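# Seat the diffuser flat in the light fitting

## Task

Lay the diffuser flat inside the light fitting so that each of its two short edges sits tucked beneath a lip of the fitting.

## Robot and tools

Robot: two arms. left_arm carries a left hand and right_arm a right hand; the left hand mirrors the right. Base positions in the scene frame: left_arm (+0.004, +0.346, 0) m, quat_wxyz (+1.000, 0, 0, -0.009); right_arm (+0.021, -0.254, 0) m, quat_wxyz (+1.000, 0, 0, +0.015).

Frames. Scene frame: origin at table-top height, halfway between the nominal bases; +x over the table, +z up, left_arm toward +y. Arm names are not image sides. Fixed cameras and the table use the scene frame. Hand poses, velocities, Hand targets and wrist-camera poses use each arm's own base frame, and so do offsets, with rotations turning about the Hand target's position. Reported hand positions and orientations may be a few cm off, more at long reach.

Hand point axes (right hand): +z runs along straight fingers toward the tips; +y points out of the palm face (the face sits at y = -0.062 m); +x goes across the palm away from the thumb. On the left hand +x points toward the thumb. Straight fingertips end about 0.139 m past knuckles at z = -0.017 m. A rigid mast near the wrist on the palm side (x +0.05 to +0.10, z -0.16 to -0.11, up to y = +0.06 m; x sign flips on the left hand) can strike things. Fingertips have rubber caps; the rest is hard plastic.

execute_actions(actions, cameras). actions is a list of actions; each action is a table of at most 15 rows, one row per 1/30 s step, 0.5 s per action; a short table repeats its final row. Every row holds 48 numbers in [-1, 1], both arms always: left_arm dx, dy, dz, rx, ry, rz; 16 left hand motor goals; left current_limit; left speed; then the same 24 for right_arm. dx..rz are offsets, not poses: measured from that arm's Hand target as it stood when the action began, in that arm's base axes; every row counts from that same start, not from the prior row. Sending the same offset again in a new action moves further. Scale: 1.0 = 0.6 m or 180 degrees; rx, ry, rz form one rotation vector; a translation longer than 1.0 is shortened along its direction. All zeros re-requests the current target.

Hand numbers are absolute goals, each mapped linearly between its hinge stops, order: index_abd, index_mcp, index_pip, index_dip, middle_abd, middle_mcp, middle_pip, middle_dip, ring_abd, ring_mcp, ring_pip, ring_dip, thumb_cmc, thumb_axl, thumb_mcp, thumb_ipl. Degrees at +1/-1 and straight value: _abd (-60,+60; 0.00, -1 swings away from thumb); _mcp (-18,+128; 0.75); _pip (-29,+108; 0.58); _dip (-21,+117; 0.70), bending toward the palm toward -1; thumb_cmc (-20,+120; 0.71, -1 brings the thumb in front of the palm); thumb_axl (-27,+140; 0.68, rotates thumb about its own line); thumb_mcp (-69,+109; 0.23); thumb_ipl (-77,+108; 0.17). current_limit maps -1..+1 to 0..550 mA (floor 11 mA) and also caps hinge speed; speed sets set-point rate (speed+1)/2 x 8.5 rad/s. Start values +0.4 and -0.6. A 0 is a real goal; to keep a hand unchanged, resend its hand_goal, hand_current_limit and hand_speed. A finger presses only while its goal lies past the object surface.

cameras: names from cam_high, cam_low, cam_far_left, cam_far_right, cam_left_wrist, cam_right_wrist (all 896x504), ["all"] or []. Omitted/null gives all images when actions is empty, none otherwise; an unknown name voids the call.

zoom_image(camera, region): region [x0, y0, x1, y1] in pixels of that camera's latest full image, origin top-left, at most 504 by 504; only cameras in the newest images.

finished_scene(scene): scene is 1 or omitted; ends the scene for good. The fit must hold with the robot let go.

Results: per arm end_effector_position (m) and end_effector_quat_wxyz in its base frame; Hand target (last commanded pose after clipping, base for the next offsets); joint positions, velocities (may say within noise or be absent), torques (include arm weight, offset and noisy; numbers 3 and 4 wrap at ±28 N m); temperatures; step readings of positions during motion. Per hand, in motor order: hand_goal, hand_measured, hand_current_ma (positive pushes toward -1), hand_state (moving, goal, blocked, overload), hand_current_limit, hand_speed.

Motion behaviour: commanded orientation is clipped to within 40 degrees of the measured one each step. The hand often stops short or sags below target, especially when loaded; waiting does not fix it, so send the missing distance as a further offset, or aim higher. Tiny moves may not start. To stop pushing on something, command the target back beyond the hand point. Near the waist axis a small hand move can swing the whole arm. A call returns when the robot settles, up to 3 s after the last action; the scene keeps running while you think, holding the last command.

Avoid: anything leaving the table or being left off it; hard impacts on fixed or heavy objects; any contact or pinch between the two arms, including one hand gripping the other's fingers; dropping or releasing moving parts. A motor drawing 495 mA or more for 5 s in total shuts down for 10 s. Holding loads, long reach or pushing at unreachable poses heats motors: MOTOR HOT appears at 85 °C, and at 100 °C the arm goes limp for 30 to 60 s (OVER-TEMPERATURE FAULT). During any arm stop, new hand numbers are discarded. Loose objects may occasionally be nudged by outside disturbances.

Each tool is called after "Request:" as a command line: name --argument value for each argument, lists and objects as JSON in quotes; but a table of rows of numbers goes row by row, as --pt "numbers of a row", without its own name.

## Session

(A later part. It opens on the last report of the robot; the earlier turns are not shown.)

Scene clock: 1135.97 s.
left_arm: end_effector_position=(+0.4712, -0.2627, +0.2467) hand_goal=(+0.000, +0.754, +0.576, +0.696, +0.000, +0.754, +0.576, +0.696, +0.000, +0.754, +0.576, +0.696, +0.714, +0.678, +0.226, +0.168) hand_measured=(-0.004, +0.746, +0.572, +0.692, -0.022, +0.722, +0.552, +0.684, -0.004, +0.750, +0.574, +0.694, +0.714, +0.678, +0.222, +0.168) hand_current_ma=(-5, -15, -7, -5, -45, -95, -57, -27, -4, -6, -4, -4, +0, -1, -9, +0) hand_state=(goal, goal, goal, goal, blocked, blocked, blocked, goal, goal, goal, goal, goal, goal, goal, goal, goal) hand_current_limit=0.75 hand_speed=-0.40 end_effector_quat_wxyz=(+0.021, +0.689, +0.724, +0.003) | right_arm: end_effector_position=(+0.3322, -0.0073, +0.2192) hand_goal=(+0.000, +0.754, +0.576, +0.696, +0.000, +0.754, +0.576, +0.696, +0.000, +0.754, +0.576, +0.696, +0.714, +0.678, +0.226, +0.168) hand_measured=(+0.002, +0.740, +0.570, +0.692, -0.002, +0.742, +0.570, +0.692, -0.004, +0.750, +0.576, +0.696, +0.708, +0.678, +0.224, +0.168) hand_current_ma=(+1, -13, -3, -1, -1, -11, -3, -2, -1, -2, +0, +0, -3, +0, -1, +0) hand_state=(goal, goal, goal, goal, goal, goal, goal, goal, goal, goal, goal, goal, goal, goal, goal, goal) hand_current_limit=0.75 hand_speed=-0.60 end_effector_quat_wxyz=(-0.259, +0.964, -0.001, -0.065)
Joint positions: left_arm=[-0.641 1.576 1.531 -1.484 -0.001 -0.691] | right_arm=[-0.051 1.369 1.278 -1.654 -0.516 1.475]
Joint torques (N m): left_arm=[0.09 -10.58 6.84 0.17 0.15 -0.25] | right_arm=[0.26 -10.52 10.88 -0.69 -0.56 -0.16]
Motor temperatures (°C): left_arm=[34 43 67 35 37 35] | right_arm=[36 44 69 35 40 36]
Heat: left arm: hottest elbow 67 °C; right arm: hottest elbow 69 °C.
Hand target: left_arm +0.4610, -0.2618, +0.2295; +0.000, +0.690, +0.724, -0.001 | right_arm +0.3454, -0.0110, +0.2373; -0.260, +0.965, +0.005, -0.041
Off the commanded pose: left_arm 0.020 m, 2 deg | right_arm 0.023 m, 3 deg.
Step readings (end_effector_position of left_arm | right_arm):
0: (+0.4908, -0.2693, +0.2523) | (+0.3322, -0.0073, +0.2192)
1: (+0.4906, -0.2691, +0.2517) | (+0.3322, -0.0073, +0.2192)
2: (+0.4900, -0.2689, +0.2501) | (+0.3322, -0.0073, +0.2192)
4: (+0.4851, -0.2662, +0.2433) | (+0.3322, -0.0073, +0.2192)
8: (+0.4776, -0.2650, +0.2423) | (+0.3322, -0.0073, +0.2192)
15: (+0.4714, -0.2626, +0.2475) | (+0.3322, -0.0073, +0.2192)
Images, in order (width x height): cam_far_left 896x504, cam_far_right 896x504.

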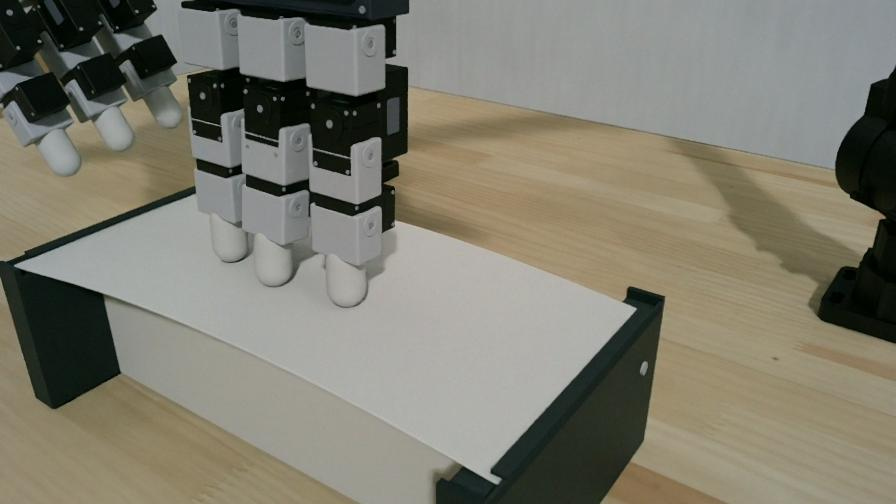

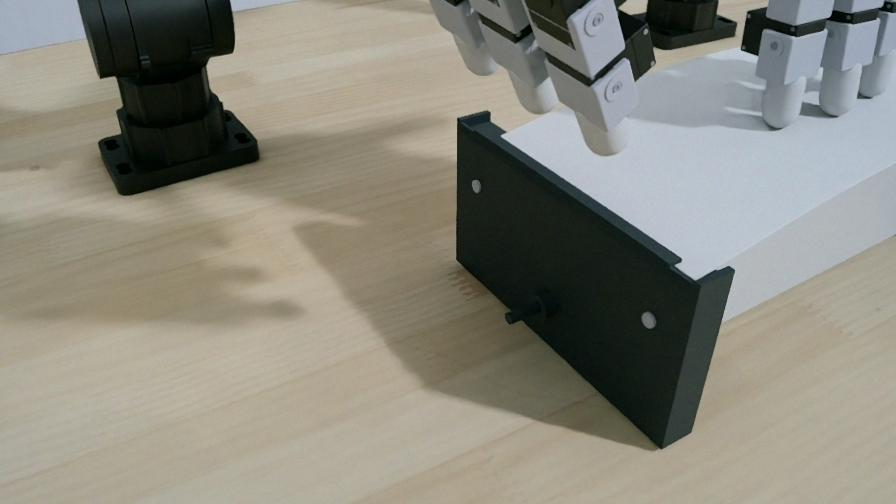

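Request:
execute_actions --actions '[]' --cameras '["cam_low"]'

Request:
zoom_image --camera "cam_low" --region '[330, 210, 590, 310]'

Request:
zoom_image --camera "cam_far_left" --region '[400, 250, 700, 504]'

Scene clock: 1142.53 s.
left_arm: end_effector_position=(+0.4712, -0.2627, +0.2467) hand_goal=(+0.000, +0.754, +0.576, +0.696, +0.000, +0.754, +0.576, +0.696, +0.000, +0.754, +0.576, +0.696, +0.714, +0.678, +0.226, +0.168) hand_measured=(-0.004, +0.746, +0.572, +0.692, -0.022, +0.722, +0.552, +0.684, -0.004, +0.750, +0.574, +0.694, +0.714, +0.678, +0.222, +0.168) hand_current_ma=(-5, -15, -7, -5, -45, -95, -57, -27, -4, -6, -4, -4, +0, -1, -9, +0) hand_state=(goal, goal, goal, goal, blocked, blocked, blocked, goal, goal, goal, goal, goal, goal, goal, goal, goal) hand_current_limit=0.75 hand_speed=-0.40 end_effector_quat_wxyz=(+0.021, +0.689, +0.724, +0.003) | right_arm: end_effector_position=(+0.3322, -0.0073, +0.2192) hand_goal=(+0.000, +0.754, +0.576, +0.696, +0.000, +0.754, +0.576, +0.696, +0.000, +0.754, +0.576, +0.696, +0.714, +0.678, +0.226, +0.168) hand_measured=(+0.002, +0.740, +0.570, +0.692, -0.002, +0.742, +0.570, +0.692, -0.004, +0.750, +0.576, +0.696, +0.708, +0.678, +0.224, +0.168) hand_current_ma=(+1, -13, -3, -1, -1, -11, -3, -2, -1, -2, +0, +0, -3, +0, -1, +0) hand_state=(goal, goal, goal, goal, goal, goal, goal, goal, goal, goal, goal, goal, goal, goal, goal, goal) hand_current_limit=0.75 hand_speed=-0.60 end_effector_quat_wxyz=(-0.259, +0.964, -0.001, -0.065)
Joint positions: left_arm=[-0.641 1.576 1.531 -1.484 -0.001 -0.691] | right_arm=[-0.051 1.369 1.278 -1.654 -0.516 1.475]
Joint velocities: within noise
Joint torques (N m): left_arm=[0.09 -10.52 6.9 0.16 0.15 -0.23] | right_arm=[0.26 -10.58 10.88 -0.7 -0.56 -0.16]
Motor temperatures (°C): left_arm=[34 42 66 35 37 35] | right_arm=[36 44 69 35 40 36]
Heat: left arm: hottest elbow 66 °C; right arm: hottest elbow 69 °C.
Hand target: left_arm +0.4610, -0.2618, +0.2295; +0.000, +0.690, +0.724, -0.001 | right_arm +0.3454, -0.0110, +0.2373; -0.260, +0.965, +0.005, -0.041
Off the commanded pose: left_arm 0.020 m, 2 deg | right_arm 0.023 m, 3 deg.
Images, in order (width x height): cam_low 896x504.

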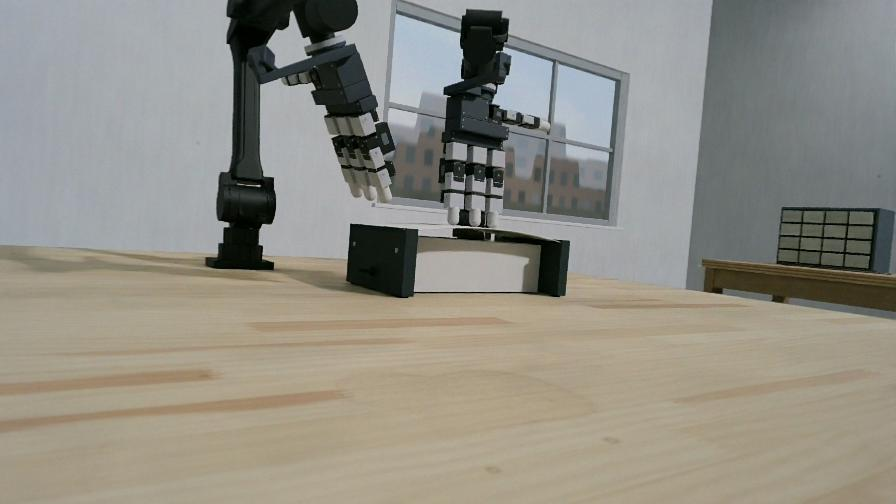

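Scaled by 1.938.

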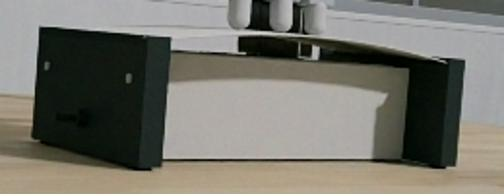

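This scene's latest camera images include none from cam_far_left. They are from: cam_low. cam_far_left's image comes with the result of a call that names it in "cameras".

Request:
execute_actions --actions '[[[-0.005,0.0,-0.012,0,0,0,0,0.754,0.576,0.696,0,0.754,0.576,0.696,0,0.754,0.576,0.696,0.714,0.678,0.226,0.168,0.75,-0.4,0,-0.03,0.0,0,0,0,0,0.754,0.576,0.696,0,0.754,0.576,0.696,0,0.754,0.576,0.696,0.714,0.678,0.226,0.168,0.75,-0.6]]]' --cameras '["cam_far_left", "cam_far_right", "cam_high", "cam_low"]'

Request:
zoom_image --camera "cam_far_left" --region '[400, 250, 700, 504]'

Request:
zoom_image --camera "cam_far_right" --region '[440, 90, 760, 330]'

Request:
zoom_image --camera "cam_low" --region '[340, 210, 580, 310]'

Request:
zoom_image --camera "cam_high" --region '[400, 130, 600, 320]'

Scene clock: 1158.60 s.
left_arm: end_effector_position=(+0.4694, -0.2629, +0.2415) hand_goal=(+0.000, +0.754, +0.576, +0.696, +0.000, +0.754, +0.576, +0.696, +0.000, +0.754, +0.576, +0.696, +0.714, +0.678, +0.226, +0.168) hand_measured=(-0.004, +0.740, +0.570, +0.692, -0.012, +0.724, +0.552, +0.684, -0.002, +0.742, +0.570, +0.694, +0.714, +0.678, +0.222, +0.168) hand_current_ma=(-4, -33, -11, -5, -23, -84, -56, -27, -3, -24, -9, -4, +0, -1, -9, +0) hand_state=(goal, goal, goal, goal, goal, blocked, blocked, goal, goal, goal, goal, goal, goal, goal, goal, goal) hand_current_limit=0.75 hand_speed=-0.40 end_effector_quat_wxyz=(+0.022, +0.690, +0.723, +0.003) | right_arm: end_effector_position=(+0.3317, -0.0240, +0.2222) hand_goal=(+0.000, +0.754, +0.576, +0.696, +0.000, +0.754, +0.576, +0.696, +0.000, +0.754, +0.576, +0.696, +0.714, +0.678, +0.226, +0.168) hand_measured=(+0.002, +0.742, +0.570, +0.692, -0.002, +0.742, +0.570, +0.692, -0.004, +0.750, +0.576, +0.696, +0.708, +0.678, +0.224, +0.168) hand_current_ma=(+1, -12, -3, -1, -1, -10, -3, -2, -1, -2, +0, +0, -3, +0, -1, +0) hand_state=(goal, goal, goal, goal, goal, goal, goal, goal, goal, goal, goal, goal, goal, goal, goal, goal) hand_current_limit=0.75 hand_speed=-0.60 end_effector_quat_wxyz=(-0.261, +0.963, +0.001, -0.061)
Joint positions: left_arm=[-0.644 1.571 1.512 -1.467 -0.001 -0.691] | right_arm=[-0.097 1.369 1.286 -1.679 -0.511 1.423]
Joint torques (N m): left_arm=[0.09 -10.64 6.5 0.27 0.15 -0.27] | right_arm=[0.21 -9.76 10.85 -0.72 -0.47 -0.13]
Motor temperatures (°C): left_arm=[34 42 64 35 37 35] | right_arm=[36 44 70 35 40 36]
Heat: left arm: hottest elbow 64 °C; right arm: hottest elbow 70 °C.
Hand target: left_arm +0.4581, -0.2618, +0.2224; +0.000, +0.689, +0.724, -0.001 | right_arm +0.3454, -0.0291, +0.2373; -0.260, +0.965, +0.005, -0.041
Off the commanded pose: left_arm 0.022 m, 3 deg | right_arm 0.021 m, 2 deg.
Step readings (end_effector_position of left_arm | right_arm):
0: (+0.4712, -0.2627, +0.2467) | (+0.3322, -0.0073, +0.2192)
1: (+0.4712, -0.2627, +0.2467) | (+0.3323, -0.0073, +0.2192)
2: (+0.4713, -0.2627, +0.2463) | (+0.3320, -0.0079, +0.2192)
4: (+0.4711, -0.2626, +0.2444) | (+0.3308, -0.0105, +0.2195)
8: (+0.4700, -0.2631, +0.2408) | (+0.3297, -0.0193, +0.2201)
15: (+0.4696, -0.2630, +0.2407) | (+0.3316, -0.0240, +0.2222)
Images, in order (width x height): cam_high 896x504, cam_low 896x504, cam_far_left 896x504, cam_far_right 896x504.

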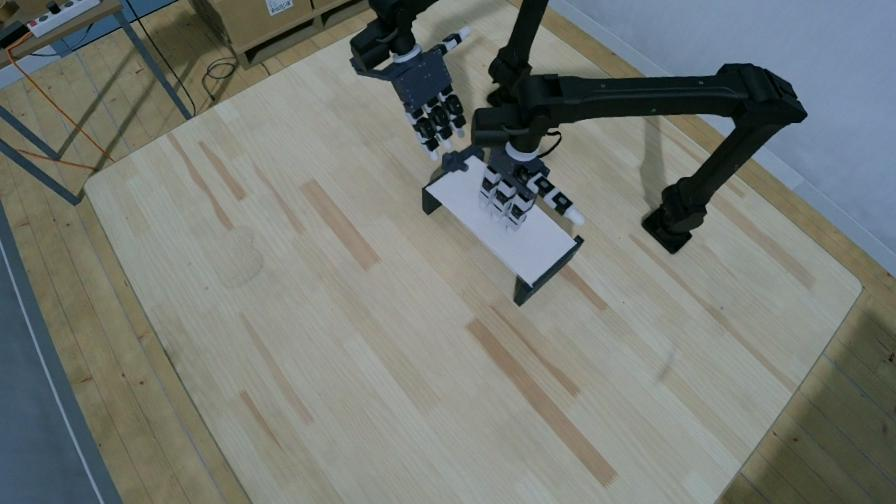

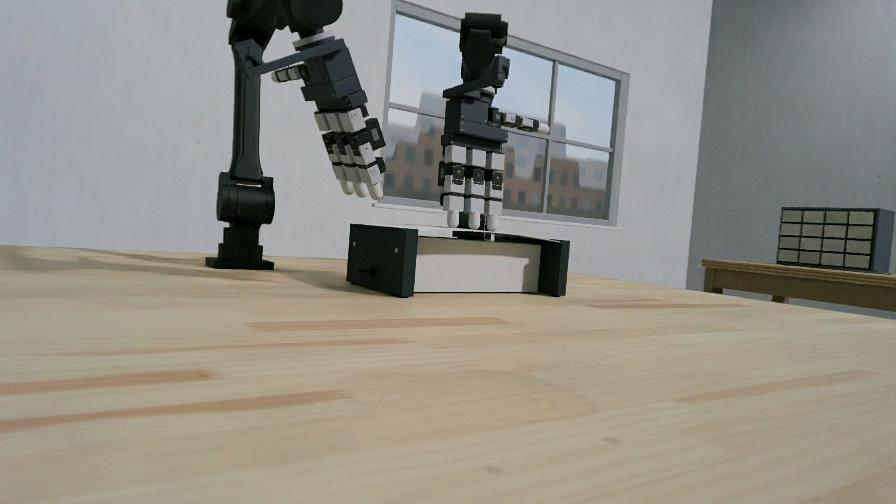

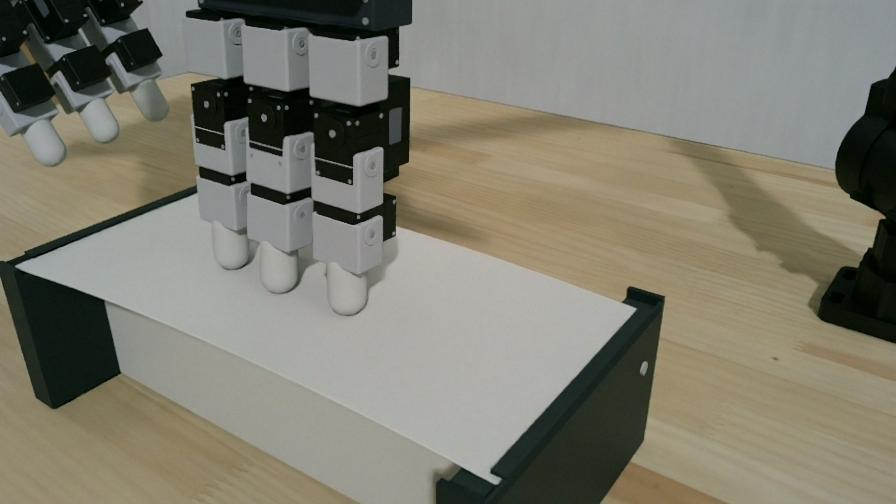

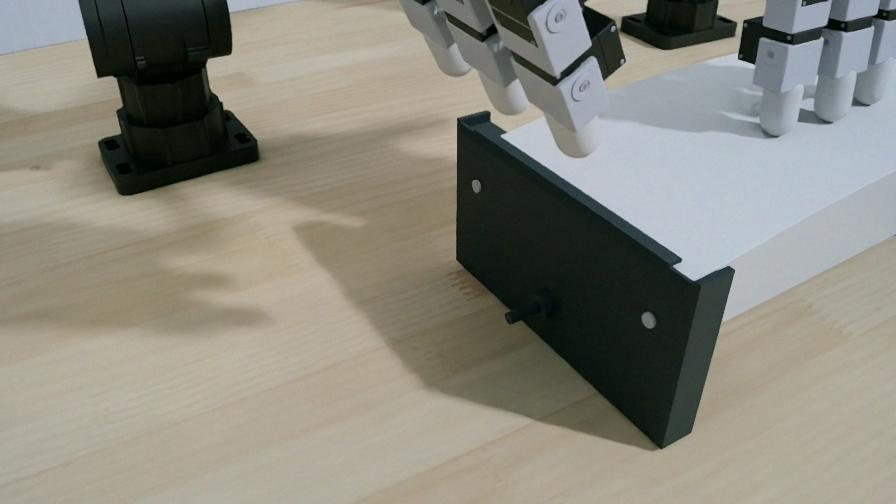

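Scaled by 1.680.

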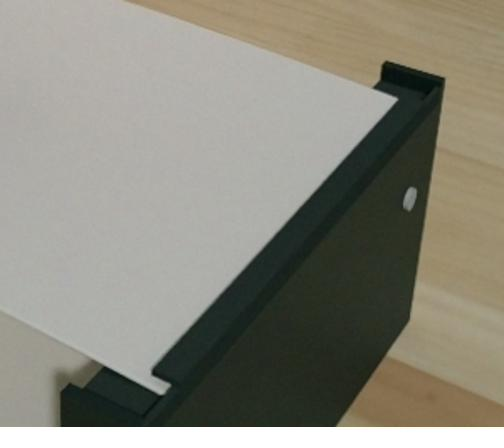

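Scaled by 1.575.

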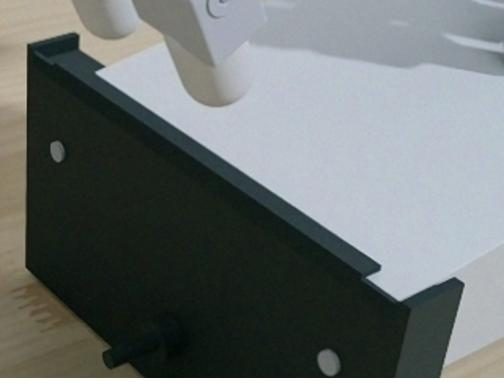

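Scaled by 2.100.

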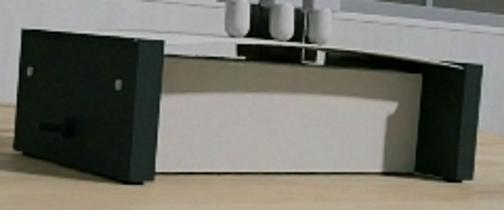

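Scaled by 2.520.

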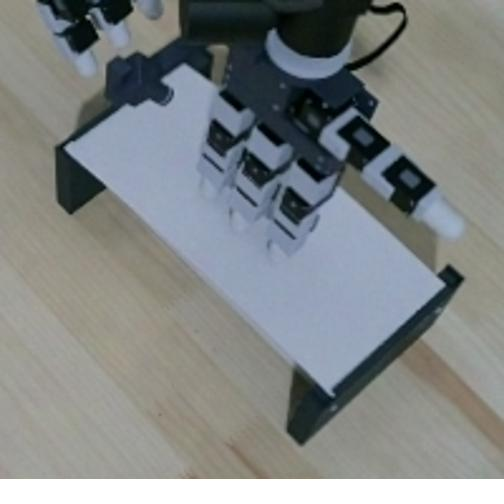

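Request:
zoom_image --camera "cam_far_left" --region '[0, 230, 504, 490]'

Scaled by 1.000.

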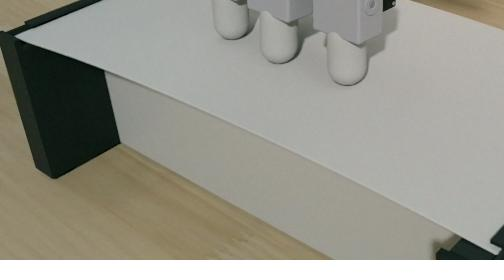

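Request:
execute_actions --actions '[[[0.0,0.0,-0.015,0,0,0,0,0.754,0.576,0.696,0,0.754,0.576,0.696,0,0.754,0.576,0.696,0.714,0.678,0.226,0.168,0.75,-0.4,0,-0.0,0.0,0,0,0,0,0.754,0.576,0.696,0,0.754,0.576,0.696,0,0.754,0.576,0.696,0.714,0.678,0.226,0.168,0.75,-0.6]]]' --cameras '["cam_far_left", "cam_far_right"]'

Request:
zoom_image --camera "cam_far_left" --region '[0, 230, 504, 490]'

Request:
zoom_image --camera "cam_far_right" --region '[440, 90, 760, 330]'

Scene clock: 1183.00 s.
left_arm: end_effector_position=(+0.4630, -0.2602, +0.2259) hand_goal=(+0.000, +0.754, +0.576, +0.696, +0.000, +0.754, +0.576, +0.696, +0.000, +0.754, +0.576, +0.696, +0.714, +0.678, +0.226, +0.168) hand_measured=(-0.002, +0.748, +0.574, +0.692, -0.004, +0.750, +0.572, +0.692, -0.004, +0.746, +0.572, +0.692, +0.714, +0.678, +0.222, +0.168) hand_current_ma=(-3, -10, -4, -4, -4, -7, -5, -5, -4, -14, -7, -4, +0, -1, -9, +0) hand_state=(goal, goal, goal, goal, goal, goal, goal, goal, goal, goal, goal, goal, goal, goal, goal, goal) hand_current_limit=0.75 hand_speed=-0.40 end_effector_quat_wxyz=(+0.012, +0.691, +0.723, +0.002) | right_arm: end_effector_position=(+0.3318, -0.0241, +0.2222) hand_goal=(+0.000, +0.754, +0.576, +0.696, +0.000, +0.754, +0.576, +0.696, +0.000, +0.754, +0.576, +0.696, +0.714, +0.678, +0.226, +0.168) hand_measured=(+0.002, +0.742, +0.570, +0.692, -0.002, +0.742, +0.570, +0.692, -0.004, +0.750, +0.576, +0.696, +0.708, +0.678, +0.224, +0.168) hand_current_ma=(+1, -12, -3, -1, -1, -10, -3, -2, -1, -2, +0, +0, -3, +0, -1, +0) hand_state=(goal, goal, goal, goal, goal, goal, goal, goal, goal, goal, goal, goal, goal, goal, goal, goal) hand_current_limit=0.75 hand_speed=-0.60 end_effector_quat_wxyz=(-0.261, +0.963, +0.001, -0.061)
Joint positions: left_arm=[-0.647 1.569 1.472 -1.449 0 -0.692] | right_arm=[-0.097 1.369 1.286 -1.679 -0.511 1.422]
Joint torques (N m): left_arm=[0.26 -10.34 7.86 0.4 0.11 -0.27] | right_arm=[0.21 -9.76 10.85 -0.73 -0.47 -0.16]
Motor temperatures (°C): left_arm=[34 42 60 35 37 35] | right_arm=[36 44 65 35 39 36]
Heat: left arm: hottest elbow 60 °C; right arm: hottest elbow 65 °C.
Hand target: left_arm +0.4580, -0.2619, +0.2134; +0.000, +0.689, +0.724, -0.001 | right_arm +0.3454, -0.0291, +0.2373; -0.260, +0.965, +0.005, -0.041
Off the commanded pose: left_arm 0.014 m, 1 deg | right_arm 0.021 m, 2 deg.
Step readings (end_effector_position of left_arm | right_arm):
0: (+0.4694, -0.2629, +0.2415) | (+0.3318, -0.0241, +0.2222)
1: (+0.4695, -0.2629, +0.2415) | (+0.3318, -0.0241, +0.2222)
2: (+0.4695, -0.2629, +0.2409) | (+0.3318, -0.0241, +0.2222)
4: (+0.4692, -0.2627, +0.2393) | (+0.3318, -0.0241, +0.2222)
8: (+0.4678, -0.2620, +0.2338) | (+0.3318, -0.0241, +0.2222)
15: (+0.4630, -0.2602, +0.2259) | (+0.3318, -0.0241, +0.2222)
Images, in order (width x height): cam_far_left 896x504, cam_far_right 896x504.

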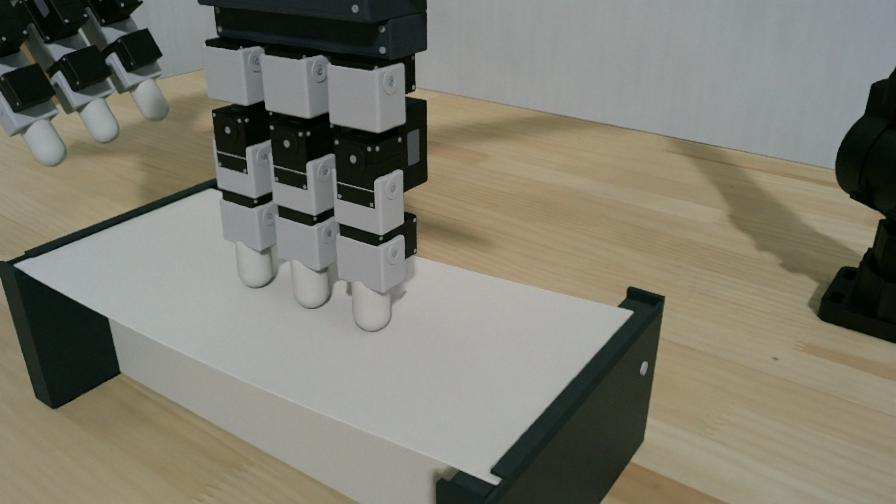

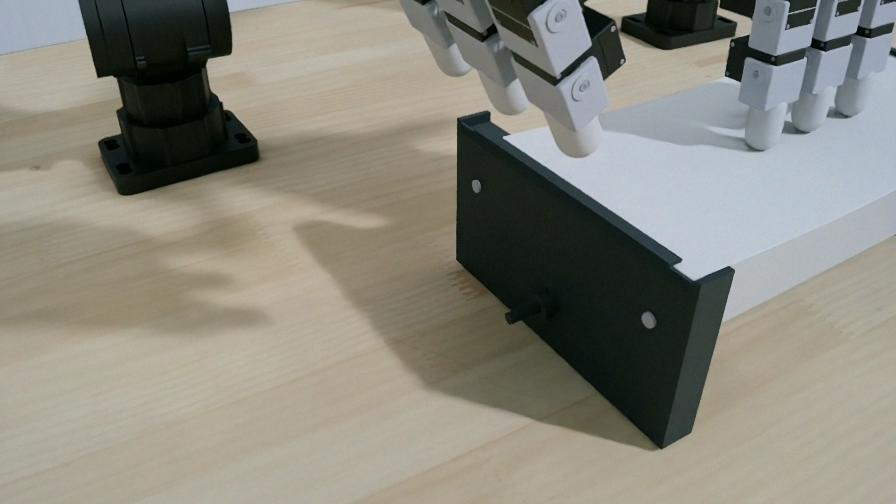

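Scaled by 1.000.

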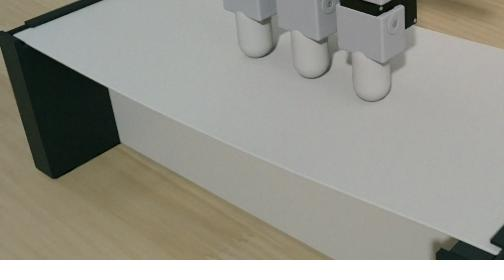

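Scaled by 1.575.

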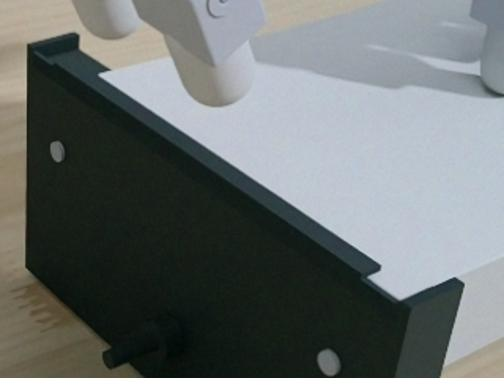

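Request:
execute_actions --actions '[[[0.008,0.0,0.05,0,0,0,0,0.754,0.576,0.696,0,0.754,0.576,0.696,0,0.754,0.576,0.696,0.714,0.678,0.226,0.168,0.75,-0.4,0,-0.0,0.0,0,0,0,0,0.754,0.576,0.696,0,0.754,0.576,0.696,0,0.754,0.576,0.696,0.714,0.678,0.226,0.168,0.75,-0.6]]]' --cameras '["cam_far_left", "cam_far_right"]'

Request:
zoom_image --camera "cam_far_left" --region '[0, 230, 504, 490]'

Scene clock: 1193.13 s.
left_arm: end_effector_position=(+0.4513, -0.2518, +0.2246) hand_goal=(+0.000, +0.754, +0.576, +0.696, +0.000, +0.754, +0.576, +0.696, +0.000, +0.754, +0.576, +0.696, +0.714, +0.678, +0.226, +0.168) hand_measured=(-0.002, +0.750, +0.574, +0.692, -0.004, +0.750, +0.572, +0.692, -0.012, +0.738, +0.566, +0.690, +0.714, +0.678, +0.222, +0.168) hand_current_ma=(-3, -8, -4, -4, -4, -6, -5, -5, -21, -39, -19, -10, +0, -1, -9, +0) hand_state=(goal, goal, goal, goal, goal, goal, goal, goal, goal, goal, goal, goal, goal, goal, goal, goal) hand_current_limit=0.75 hand_speed=-0.40 end_effector_quat_wxyz=(-0.017, +0.691, +0.723, -0.003) | right_arm: end_effector_position=(+0.3318, -0.0241, +0.2222) hand_goal=(+0.000, +0.754, +0.576, +0.696, +0.000, +0.754, +0.576, +0.696, +0.000, +0.754, +0.576, +0.696, +0.714, +0.678, +0.226, +0.168) hand_measured=(+0.002, +0.742, +0.570, +0.692, -0.002, +0.742, +0.570, +0.692, -0.004, +0.750, +0.576, +0.696, +0.708, +0.678, +0.224, +0.168) hand_current_ma=(+1, -12, -3, -1, -1, -10, -3, -2, -1, -2, +0, +0, -3, +0, -1, +0) hand_state=(goal, goal, goal, goal, goal, goal, goal, goal, goal, goal, goal, goal, goal, goal, goal, goal) hand_current_limit=0.75 hand_speed=-0.60 end_effector_quat_wxyz=(-0.261, +0.963, +0.001, -0.061)
Joint positions: left_arm=[-0.647 1.569 1.477 -1.513 0.002 -0.692] | right_arm=[-0.097 1.369 1.286 -1.679 -0.511 1.422]
Joint torques (N m): left_arm=[0.73 -9.99 13.65 -0.16 0.07 -0.22] | right_arm=[0.21 -9.76 10.85 -0.73 -0.48 -0.16]
Motor temperatures (°C): left_arm=[34 42 59 35 37 35] | right_arm=[36 44 64 35 39 36]
Heat: left arm: hottest elbow 59 °C; right arm: hottest elbow 64 °C.
Hand target: left_arm +0.4628, -0.2619, +0.2434; +0.000, +0.689, +0.724, -0.001 | right_arm +0.3454, -0.0291, +0.2373; -0.260, +0.965, +0.005, -0.041
Off the commanded pose: left_arm 0.024 m, 2 deg | right_arm 0.021 m, 2 deg.
Step readings (end_effector_position of left_arm | right_arm):
0: (+0.4630, -0.2602, +0.2259) | (+0.3318, -0.0241, +0.2222)
1: (+0.4630, -0.2602, +0.2259) | (+0.3318, -0.0241, +0.2222)
2: (+0.4625, -0.2598, +0.2258) | (+0.3318, -0.0241, +0.2222)
4: (+0.4600, -0.2582, +0.2251) | (+0.3318, -0.0241, +0.2222)
8: (+0.4547, -0.2544, +0.2250) | (+0.3318, -0.0241, +0.2222)
15: (+0.4515, -0.2520, +0.2247) | (+0.3318, -0.0241, +0.2222)
Images, in order (width x height): cam_far_left 896x504, cam_far_right 896x504.

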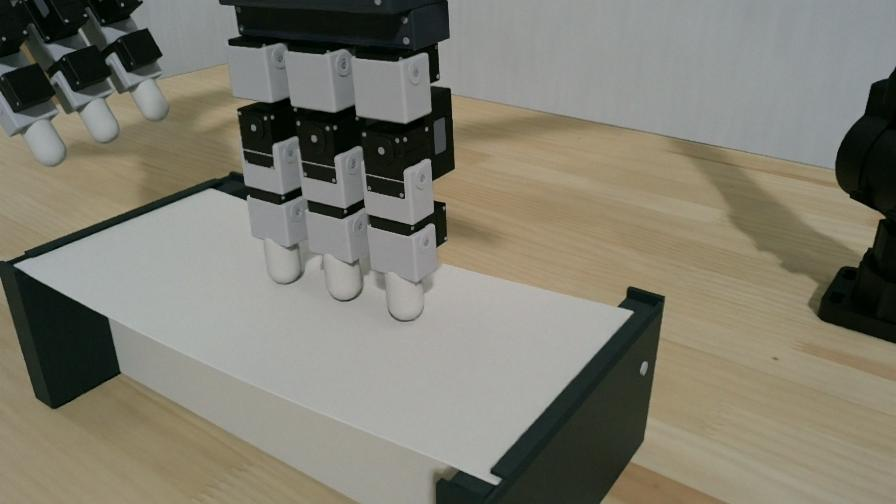

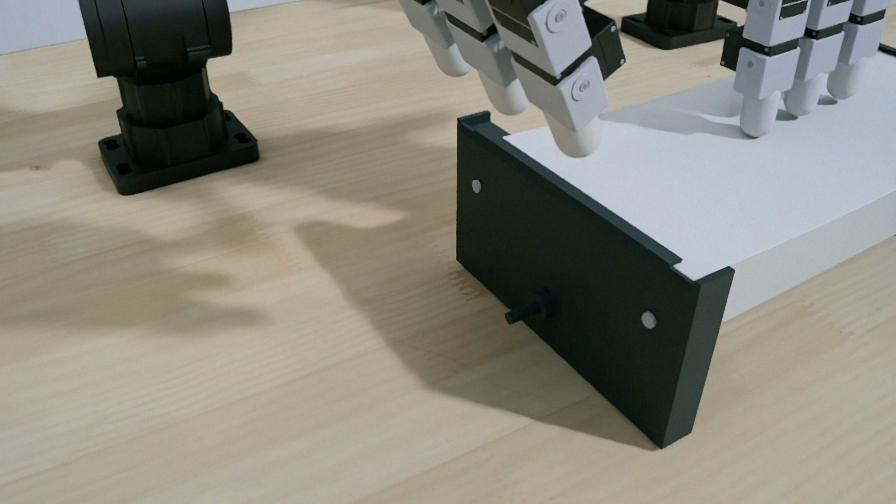

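Scaled by 1.000.

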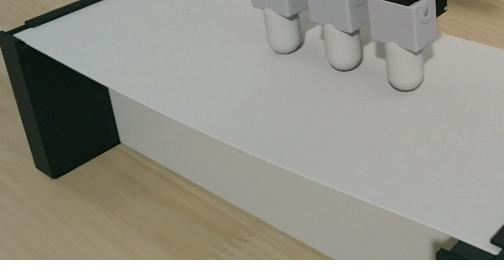

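Request:
execute_actions --actions '[[[0.0,0.0,0.04,0,0,0,0,0.754,0.576,0.696,0,0.754,0.576,0.696,0,0.754,0.576,0.696,0.714,0.678,0.226,0.168,0.75,-0.4,0,-0.0,0.0,0,0,0,0,0.754,0.576,0.696,0,0.754,0.576,0.696,0,0.754,0.576,0.696,0.714,0.678,0.226,0.168,0.75,-0.6]],[[0.0,0.0,0.06,0,0,0,0,0.754,0.576,0.696,0,0.754,0.576,0.696,0,0.754,0.576,0.696,0.714,0.678,0.226,0.168,0.75,-0.4,0,-0.03,0.0,0,0,0,0,0.754,0.576,0.696,0,0.754,0.576,0.696,0,0.754,0.576,0.696,0.714,0.678,0.226,0.168,0.75,-0.6]]]' --cameras '["cam_far_left", "cam_far_right","cam_low"]'

Request:
zoom_image --camera "cam_far_left" --region '[0, 150, 504, 490]'

Request:
zoom_image --camera "cam_far_left" --region '[0, 160, 280, 370]'

Request:
zoom_image --camera "cam_far_left" --region '[400, 250, 700, 504]'

Request:
zoom_image --camera "cam_far_right" --region '[440, 90, 760, 330]'

Request:
zoom_image --camera "cam_low" --region '[340, 210, 580, 310]'

Scene clock: 1206.43 s.
left_arm: end_effector_position=(+0.4525, -0.2527, +0.2861) hand_goal=(+0.000, +0.754, +0.576, +0.696, +0.000, +0.754, +0.576, +0.696, +0.000, +0.754, +0.576, +0.696, +0.714, +0.678, +0.226, +0.168) hand_measured=(-0.002, +0.750, +0.574, +0.694, -0.002, +0.750, +0.572, +0.692, -0.004, +0.750, +0.574, +0.694, +0.714, +0.678, +0.222, +0.168) hand_current_ma=(-3, -7, -4, -4, -4, -5, -5, -5, -4, -8, -4, -4, +0, -1, -9, +0) hand_state=(goal, goal, goal, goal, goal, goal, goal, goal, goal, goal, goal, goal, goal, goal, goal, goal) hand_current_limit=0.75 hand_speed=-0.40 end_effector_quat_wxyz=(-0.017, +0.691, +0.723, -0.003) | right_arm: end_effector_position=(+0.3314, -0.0411, +0.2217) hand_goal=(+0.000, +0.754, +0.576, +0.696, +0.000, +0.754, +0.576, +0.696, +0.000, +0.754, +0.576, +0.696, +0.714, +0.678, +0.226, +0.168) hand_measured=(+0.002, +0.742, +0.570, +0.692, -0.002, +0.742, +0.570, +0.692, -0.004, +0.750, +0.576, +0.696, +0.708, +0.678, +0.224, +0.168) hand_current_ma=(+1, -12, -3, -1, -1, -10, -3, -2, -1, -2, +0, +0, -3, +0, -1, +0) hand_state=(goal, goal, goal, goal, goal, goal, goal, goal, goal, goal, goal, goal, goal, goal, goal, goal) hand_current_limit=0.75 hand_speed=-0.60 end_effector_quat_wxyz=(-0.259, +0.964, -0.001, -0.054)
Joint positions: left_arm=[-0.647 1.571 1.64 -1.674 0.002 -0.692] | right_arm=[-0.141 1.369 1.286 -1.687 -0.501 1.381]
Joint torques (N m): left_arm=[0.79 -9.82 13.71 -0.06 0.07 -0.22] | right_arm=[0.26 -9.64 11 -0.77 -0.43 -0.14]
Motor temperatures (°C): left_arm=[34 42 63 35 37 35] | right_arm=[36 43 63 35 39 36]
Heat: left arm: hottest elbow 63 °C; right arm: hottest elbow 63 °C.
Hand target: left_arm +0.4628, -0.2619, +0.3033; +0.000, +0.689, +0.724, -0.001 | right_arm +0.3455, -0.0470, +0.2373; -0.260, +0.965, +0.005, -0.041
Off the commanded pose: left_arm 0.022 m, 2 deg | right_arm 0.022 m, 2 deg.
joint sent to its limit (right arm) — joint 4 (wrist pitch), lower limit. The joint targets still meet the commanded pose.
Step readings (end_effector_position of left_arm | right_arm):
0: (+0.4512, -0.2518, +0.2246) | (+0.3318, -0.0241, +0.2222)
1: (+0.4512, -0.2518, +0.2249) | (+0.3318, -0.0241, +0.2222)
2: (+0.4507, -0.2514, +0.2255) | (+0.3318, -0.0241, +0.2222)
4: (+0.4496, -0.2505, +0.2298) | (+0.3318, -0.0241, +0.2222)
8: (+0.4509, -0.2515, +0.2415) | (+0.3318, -0.0241, +0.2222)
15: (+0.4520, -0.2523, +0.2478) | (+0.3318, -0.0241, +0.2222)
16: (+0.4517, -0.2521, +0.2479) | (+0.3318, -0.0241, +0.2222)
17: (+0.4510, -0.2516, +0.2488) | (+0.3318, -0.0248, +0.2222)
19: (+0.4492, -0.2502, +0.2549) | (+0.3313, -0.0278, +0.2222)
23: (+0.4518, -0.2522, +0.2748) | (+0.3308, -0.0367, +0.2221)
30: (+0.4533, -0.2533, +0.2863) | (+0.3312, -0.0410, +0.2218)
Images, in order (width x height): cam_low 896x504, cam_far_left 896x504, cam_far_right 896x504.

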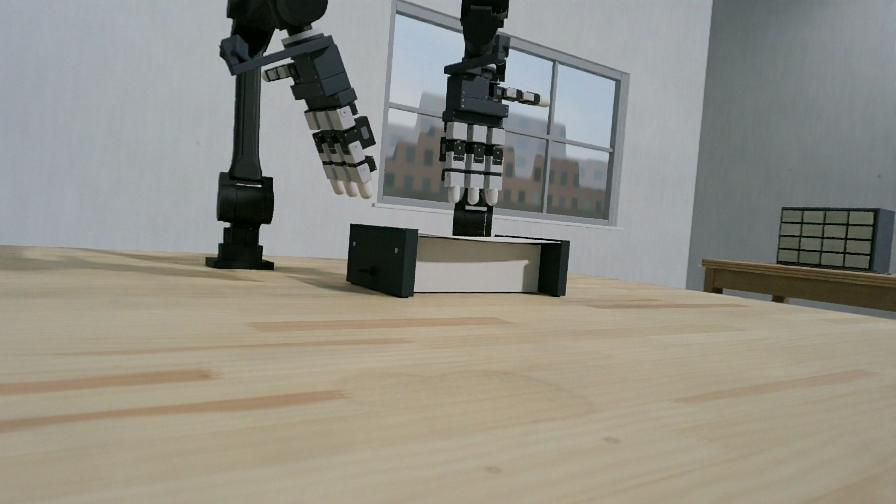

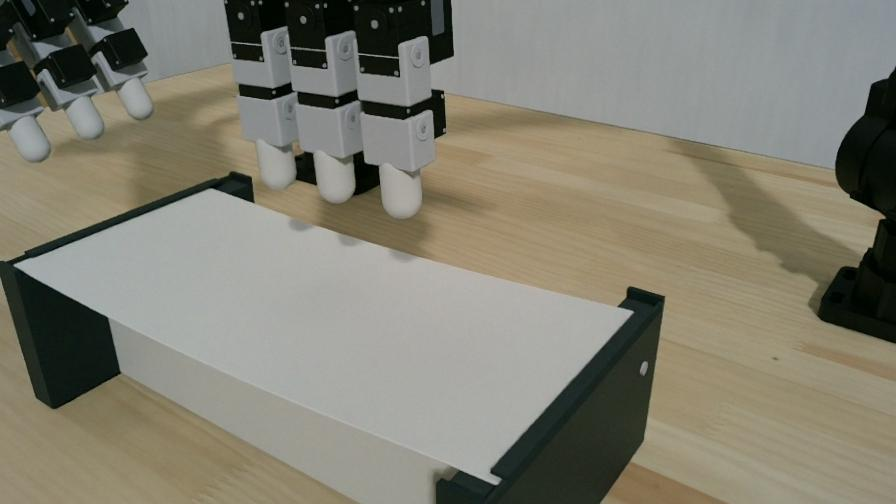

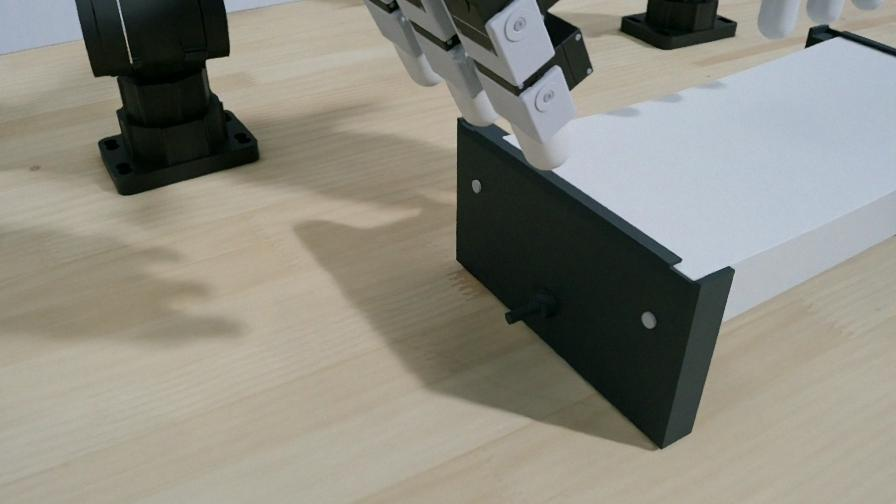

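Scaled by 1.000.

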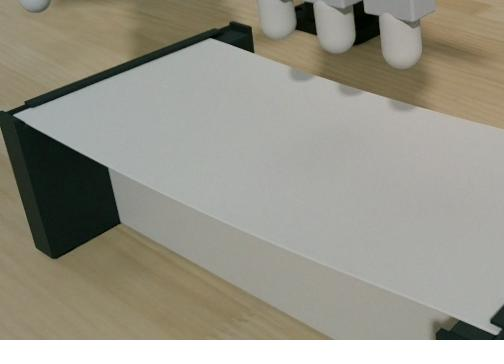

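Scaled by 1.800.

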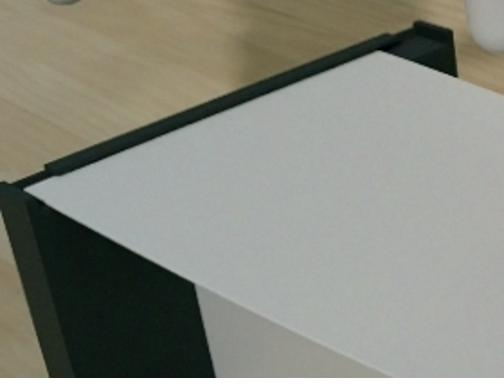

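Scaled by 1.680.

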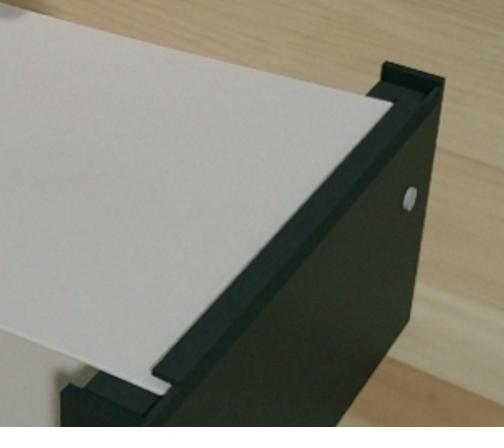

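Scaled by 1.575.

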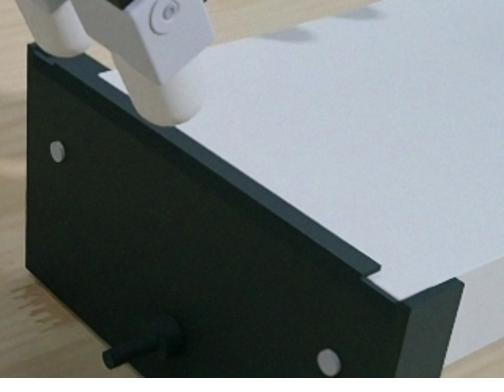

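Scaled by 2.100.

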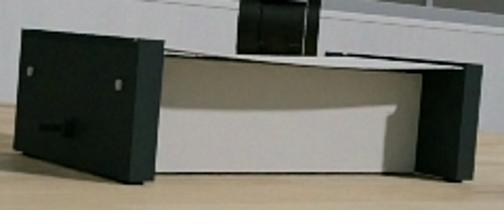

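Request:
execute_actions --actions '[[[0.0,0.0,0.0,0,0,0,0,0.754,0.576,0.696,0,0.754,0.576,0.696,0,0.754,0.576,0.696,0.714,0.678,0.226,0.168,0.75,-0.4,0.15,-0.0,0.0,0,0,0,0,0.754,0.576,0.696,0,0.754,0.576,0.696,0,0.754,0.576,0.696,0.714,0.678,0.226,0.168,0.75,-0.6]],[[0.0,0.0,0.0,0,0,0,0,0.754,0.576,0.696,0,0.754,0.576,0.696,0,0.754,0.576,0.696,0.714,0.678,0.226,0.168,0.75,-0.4,0.15,0.05,0.0,0,0,0,0,0.754,0.576,0.696,0,0.754,0.576,0.696,0,0.754,0.576,0.696,0.714,0.678,0.226,0.168,0.75,-0.6]],[[0.0,0.0,0.0,0,0,0,0,0.754,0.576,0.696,0,0.754,0.576,0.696,0,0.754,0.576,0.696,0.714,0.678,0.226,0.168,0.75,-0.4,0.02,0.09,-0.03,0,0,0,0,0.754,0.576,0.696,0,0.754,0.576,0.696,0,0.754,0.576,0.696,0.714,0.678,0.226,0.168,0.75,-0.6]]]' --cameras '["cam_far_left", "cam_far_right","cam_low","cam_high"]'

Scene clock: 1247.57 s.
left_arm: end_effector_position=(+0.4525, -0.2527, +0.2861) hand_goal=(+0.000, +0.754, +0.576, +0.696, +0.000, +0.754, +0.576, +0.696, +0.000, +0.754, +0.576, +0.696, +0.714, +0.678, +0.226, +0.168) hand_measured=(-0.002, +0.750, +0.574, +0.694, -0.002, +0.750, +0.572, +0.692, -0.004, +0.750, +0.574, +0.694, +0.714, +0.678, +0.222, +0.168) hand_current_ma=(-3, -7, -4, -4, -4, -5, -5, -5, -4, -8, -4, -4, +0, -1, -9, +0) hand_state=(goal, goal, goal, goal, goal, goal, goal, goal, goal, goal, goal, goal, goal, goal, goal, goal) hand_current_limit=0.75 hand_speed=-0.40 end_effector_quat_wxyz=(-0.017, +0.691, +0.723, -0.003) | right_arm: end_effector_position=(+0.5203, +0.0391, +0.2163) hand_goal=(+0.000, +0.754, +0.576, +0.696, +0.000, +0.754, +0.576, +0.696, +0.000, +0.754, +0.576, +0.696, +0.714, +0.678, +0.226, +0.168) hand_measured=(+0.002, +0.742, +0.572, +0.692, +0.000, +0.744, +0.572, +0.692, +0.000, +0.748, +0.576, +0.696, +0.708, +0.678, +0.224, +0.168) hand_current_ma=(+0, -10, -3, -1, +0, -9, -3, -1, +0, -3, +0, +0, -3, +0, -1, +0) hand_state=(goal, goal, goal, goal, goal, goal, goal, goal, goal, goal, goal, goal, goal, goal, goal, goal) hand_current_limit=0.75 hand_speed=-0.60 end_effector_quat_wxyz=(-0.260, +0.964, +0.009, -0.054)
Joint positions: left_arm=[-0.647 1.571 1.64 -1.674 0.002 -0.692] | right_arm=[0.048 1.841 1.847 -1.674 -0.529 1.574]
Joint torques (N m): left_arm=[0.73 -9.82 13.71 -0.08 0.08 -0.22] | right_arm=[0.62 -15.97 11.06 0.06 -0.49 0.01]
Motor temperatures (°C): left_arm=[34 42 67 35 37 35] | right_arm=[36 43 64 35 39 36]
Heat: left arm: hottest elbow 67 °C; right arm: hottest elbow 64 °C.
Hand target: left_arm +0.4628, -0.2619, +0.3033; +0.000, +0.689, +0.724, -0.001 | right_arm +0.5374, +0.0370, +0.2194; -0.260, +0.965, +0.005, -0.041
Off the commanded pose: left_arm 0.022 m, 2 deg | right_arm 0.018 m, 1 deg.
Step readings (end_effector_position of left_arm | right_arm):
0: (+0.4525, -0.2527, +0.2861) | (+0.3315, -0.0411, +0.2217)
1: (+0.4525, -0.2527, +0.2861) | (+0.3318, -0.0412, +0.2221)
2: (+0.4525, -0.2527, +0.2861) | (+0.3345, -0.0415, +0.2234)
4: (+0.4525, -0.2527, +0.2861) | (+0.3532, -0.0441, +0.2300)
8: (+0.4525, -0.2527, +0.2861) | (+0.4022, -0.0496, +0.2358)
15: (+0.4525, -0.2527, +0.2861) | (+0.4183, -0.0507, +0.2196)
16: (+0.4525, -0.2527, +0.2861) | (+0.4188, -0.0506, +0.2200)
17: (+0.4525, -0.2527, +0.2861) | (+0.4218, -0.0499, +0.2219)
19: (+0.4525, -0.2527, +0.2861) | (+0.4425, -0.0455, +0.2304)
23: (+0.4525, -0.2527, +0.2861) | (+0.4919, -0.0278, +0.2408)
30: (+0.4525, -0.2527, +0.2861) | (+0.5092, -0.0152, +0.2247)
31: (+0.4525, -0.2527, +0.2861) | (+0.5095, -0.0152, +0.2237)
32: (+0.4525, -0.2527, +0.2861) | (+0.5097, -0.0140, +0.2232)
34: (+0.4525, -0.2527, +0.2861) | (+0.5119, -0.0096, +0.2233)
38: (+0.4525, -0.2527, +0.2861) | (+0.5176, +0.0141, +0.2216)
45: (+0.4525, -0.2527, +0.2861) | (+0.5191, +0.0391, +0.2153)
Images, in order (width x height): cam_high 896x504, cam_low 896x504, cam_far_left 896x504, cam_far_right 896x504.

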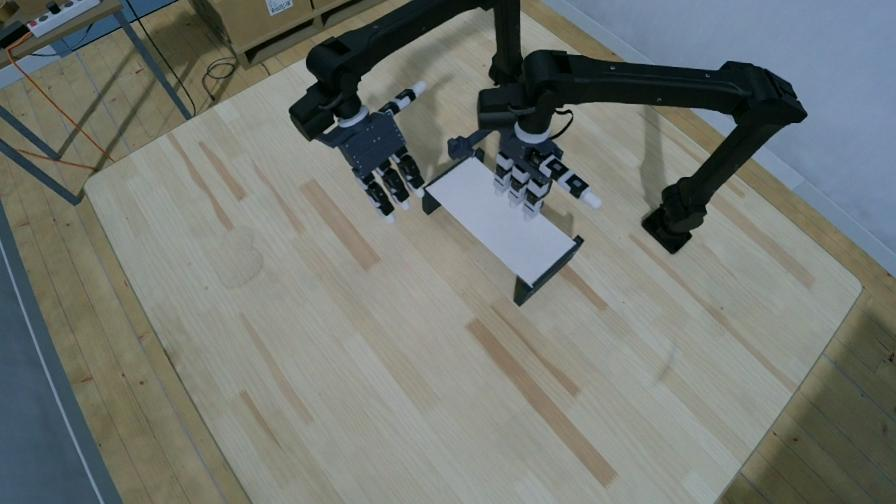

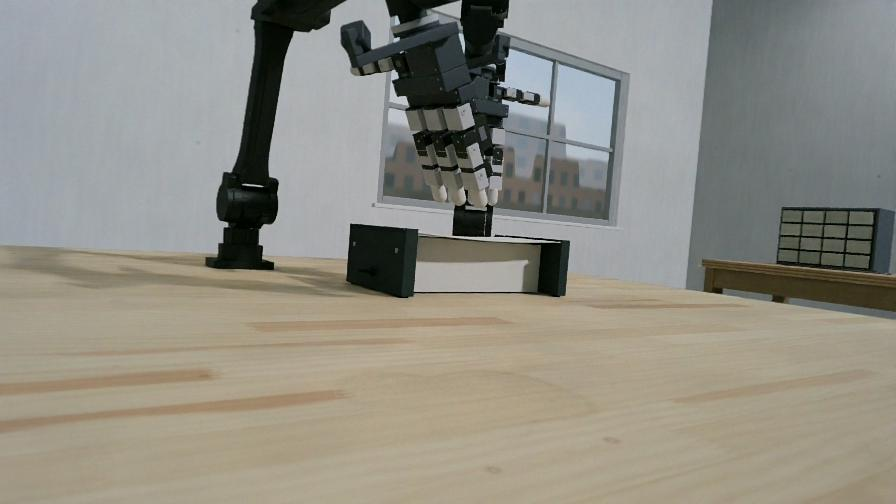

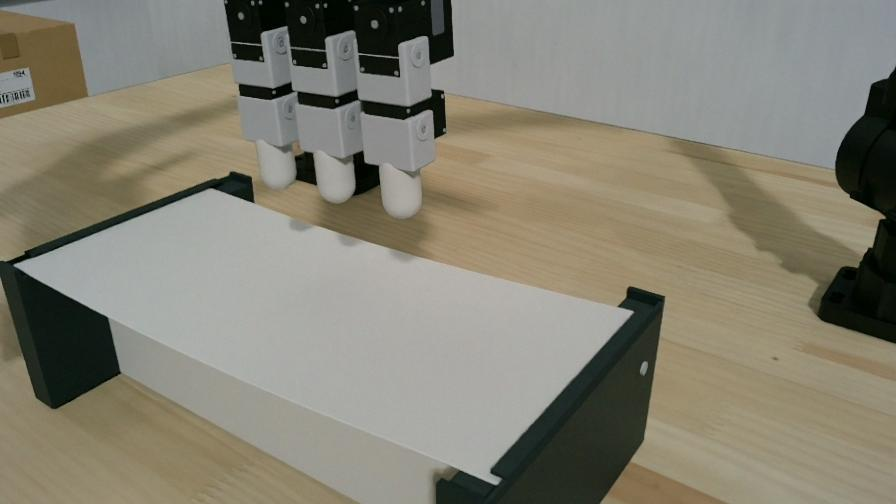

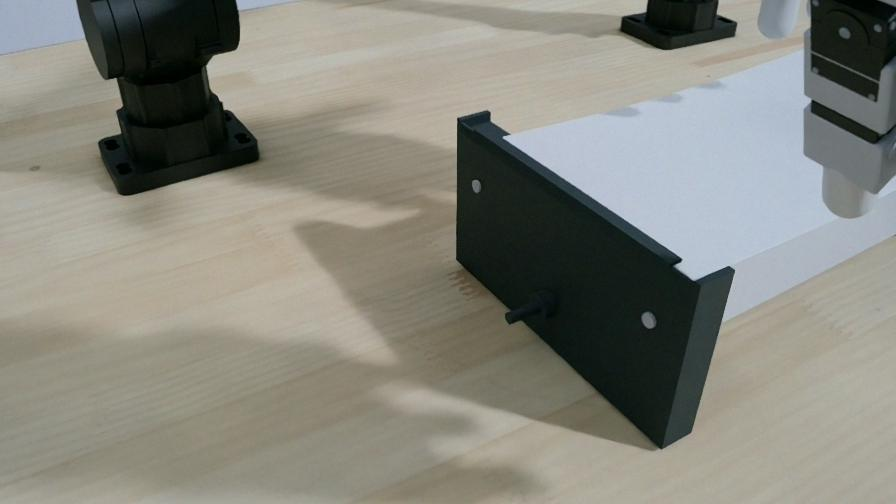

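Request:
zoom_image --camera "cam_far_right" --region '[440, 90, 760, 330]'

Request:
zoom_image --camera "cam_far_left" --region '[0, 160, 280, 370]'

Scaled by 1.575.

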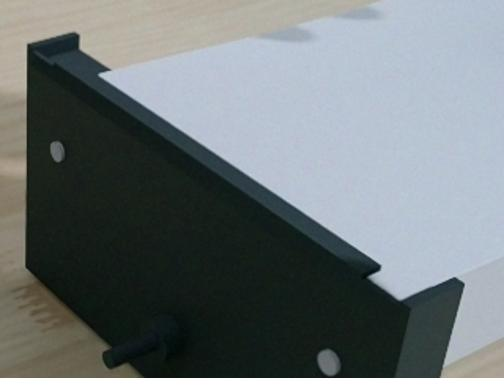

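Scaled by 1.800.

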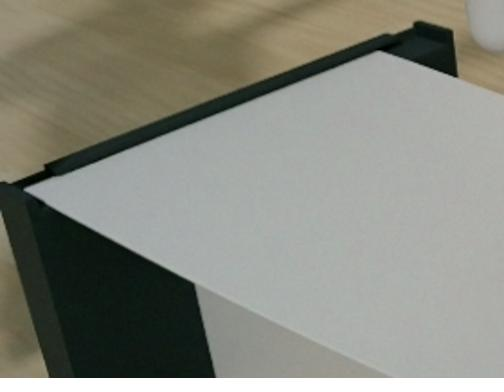

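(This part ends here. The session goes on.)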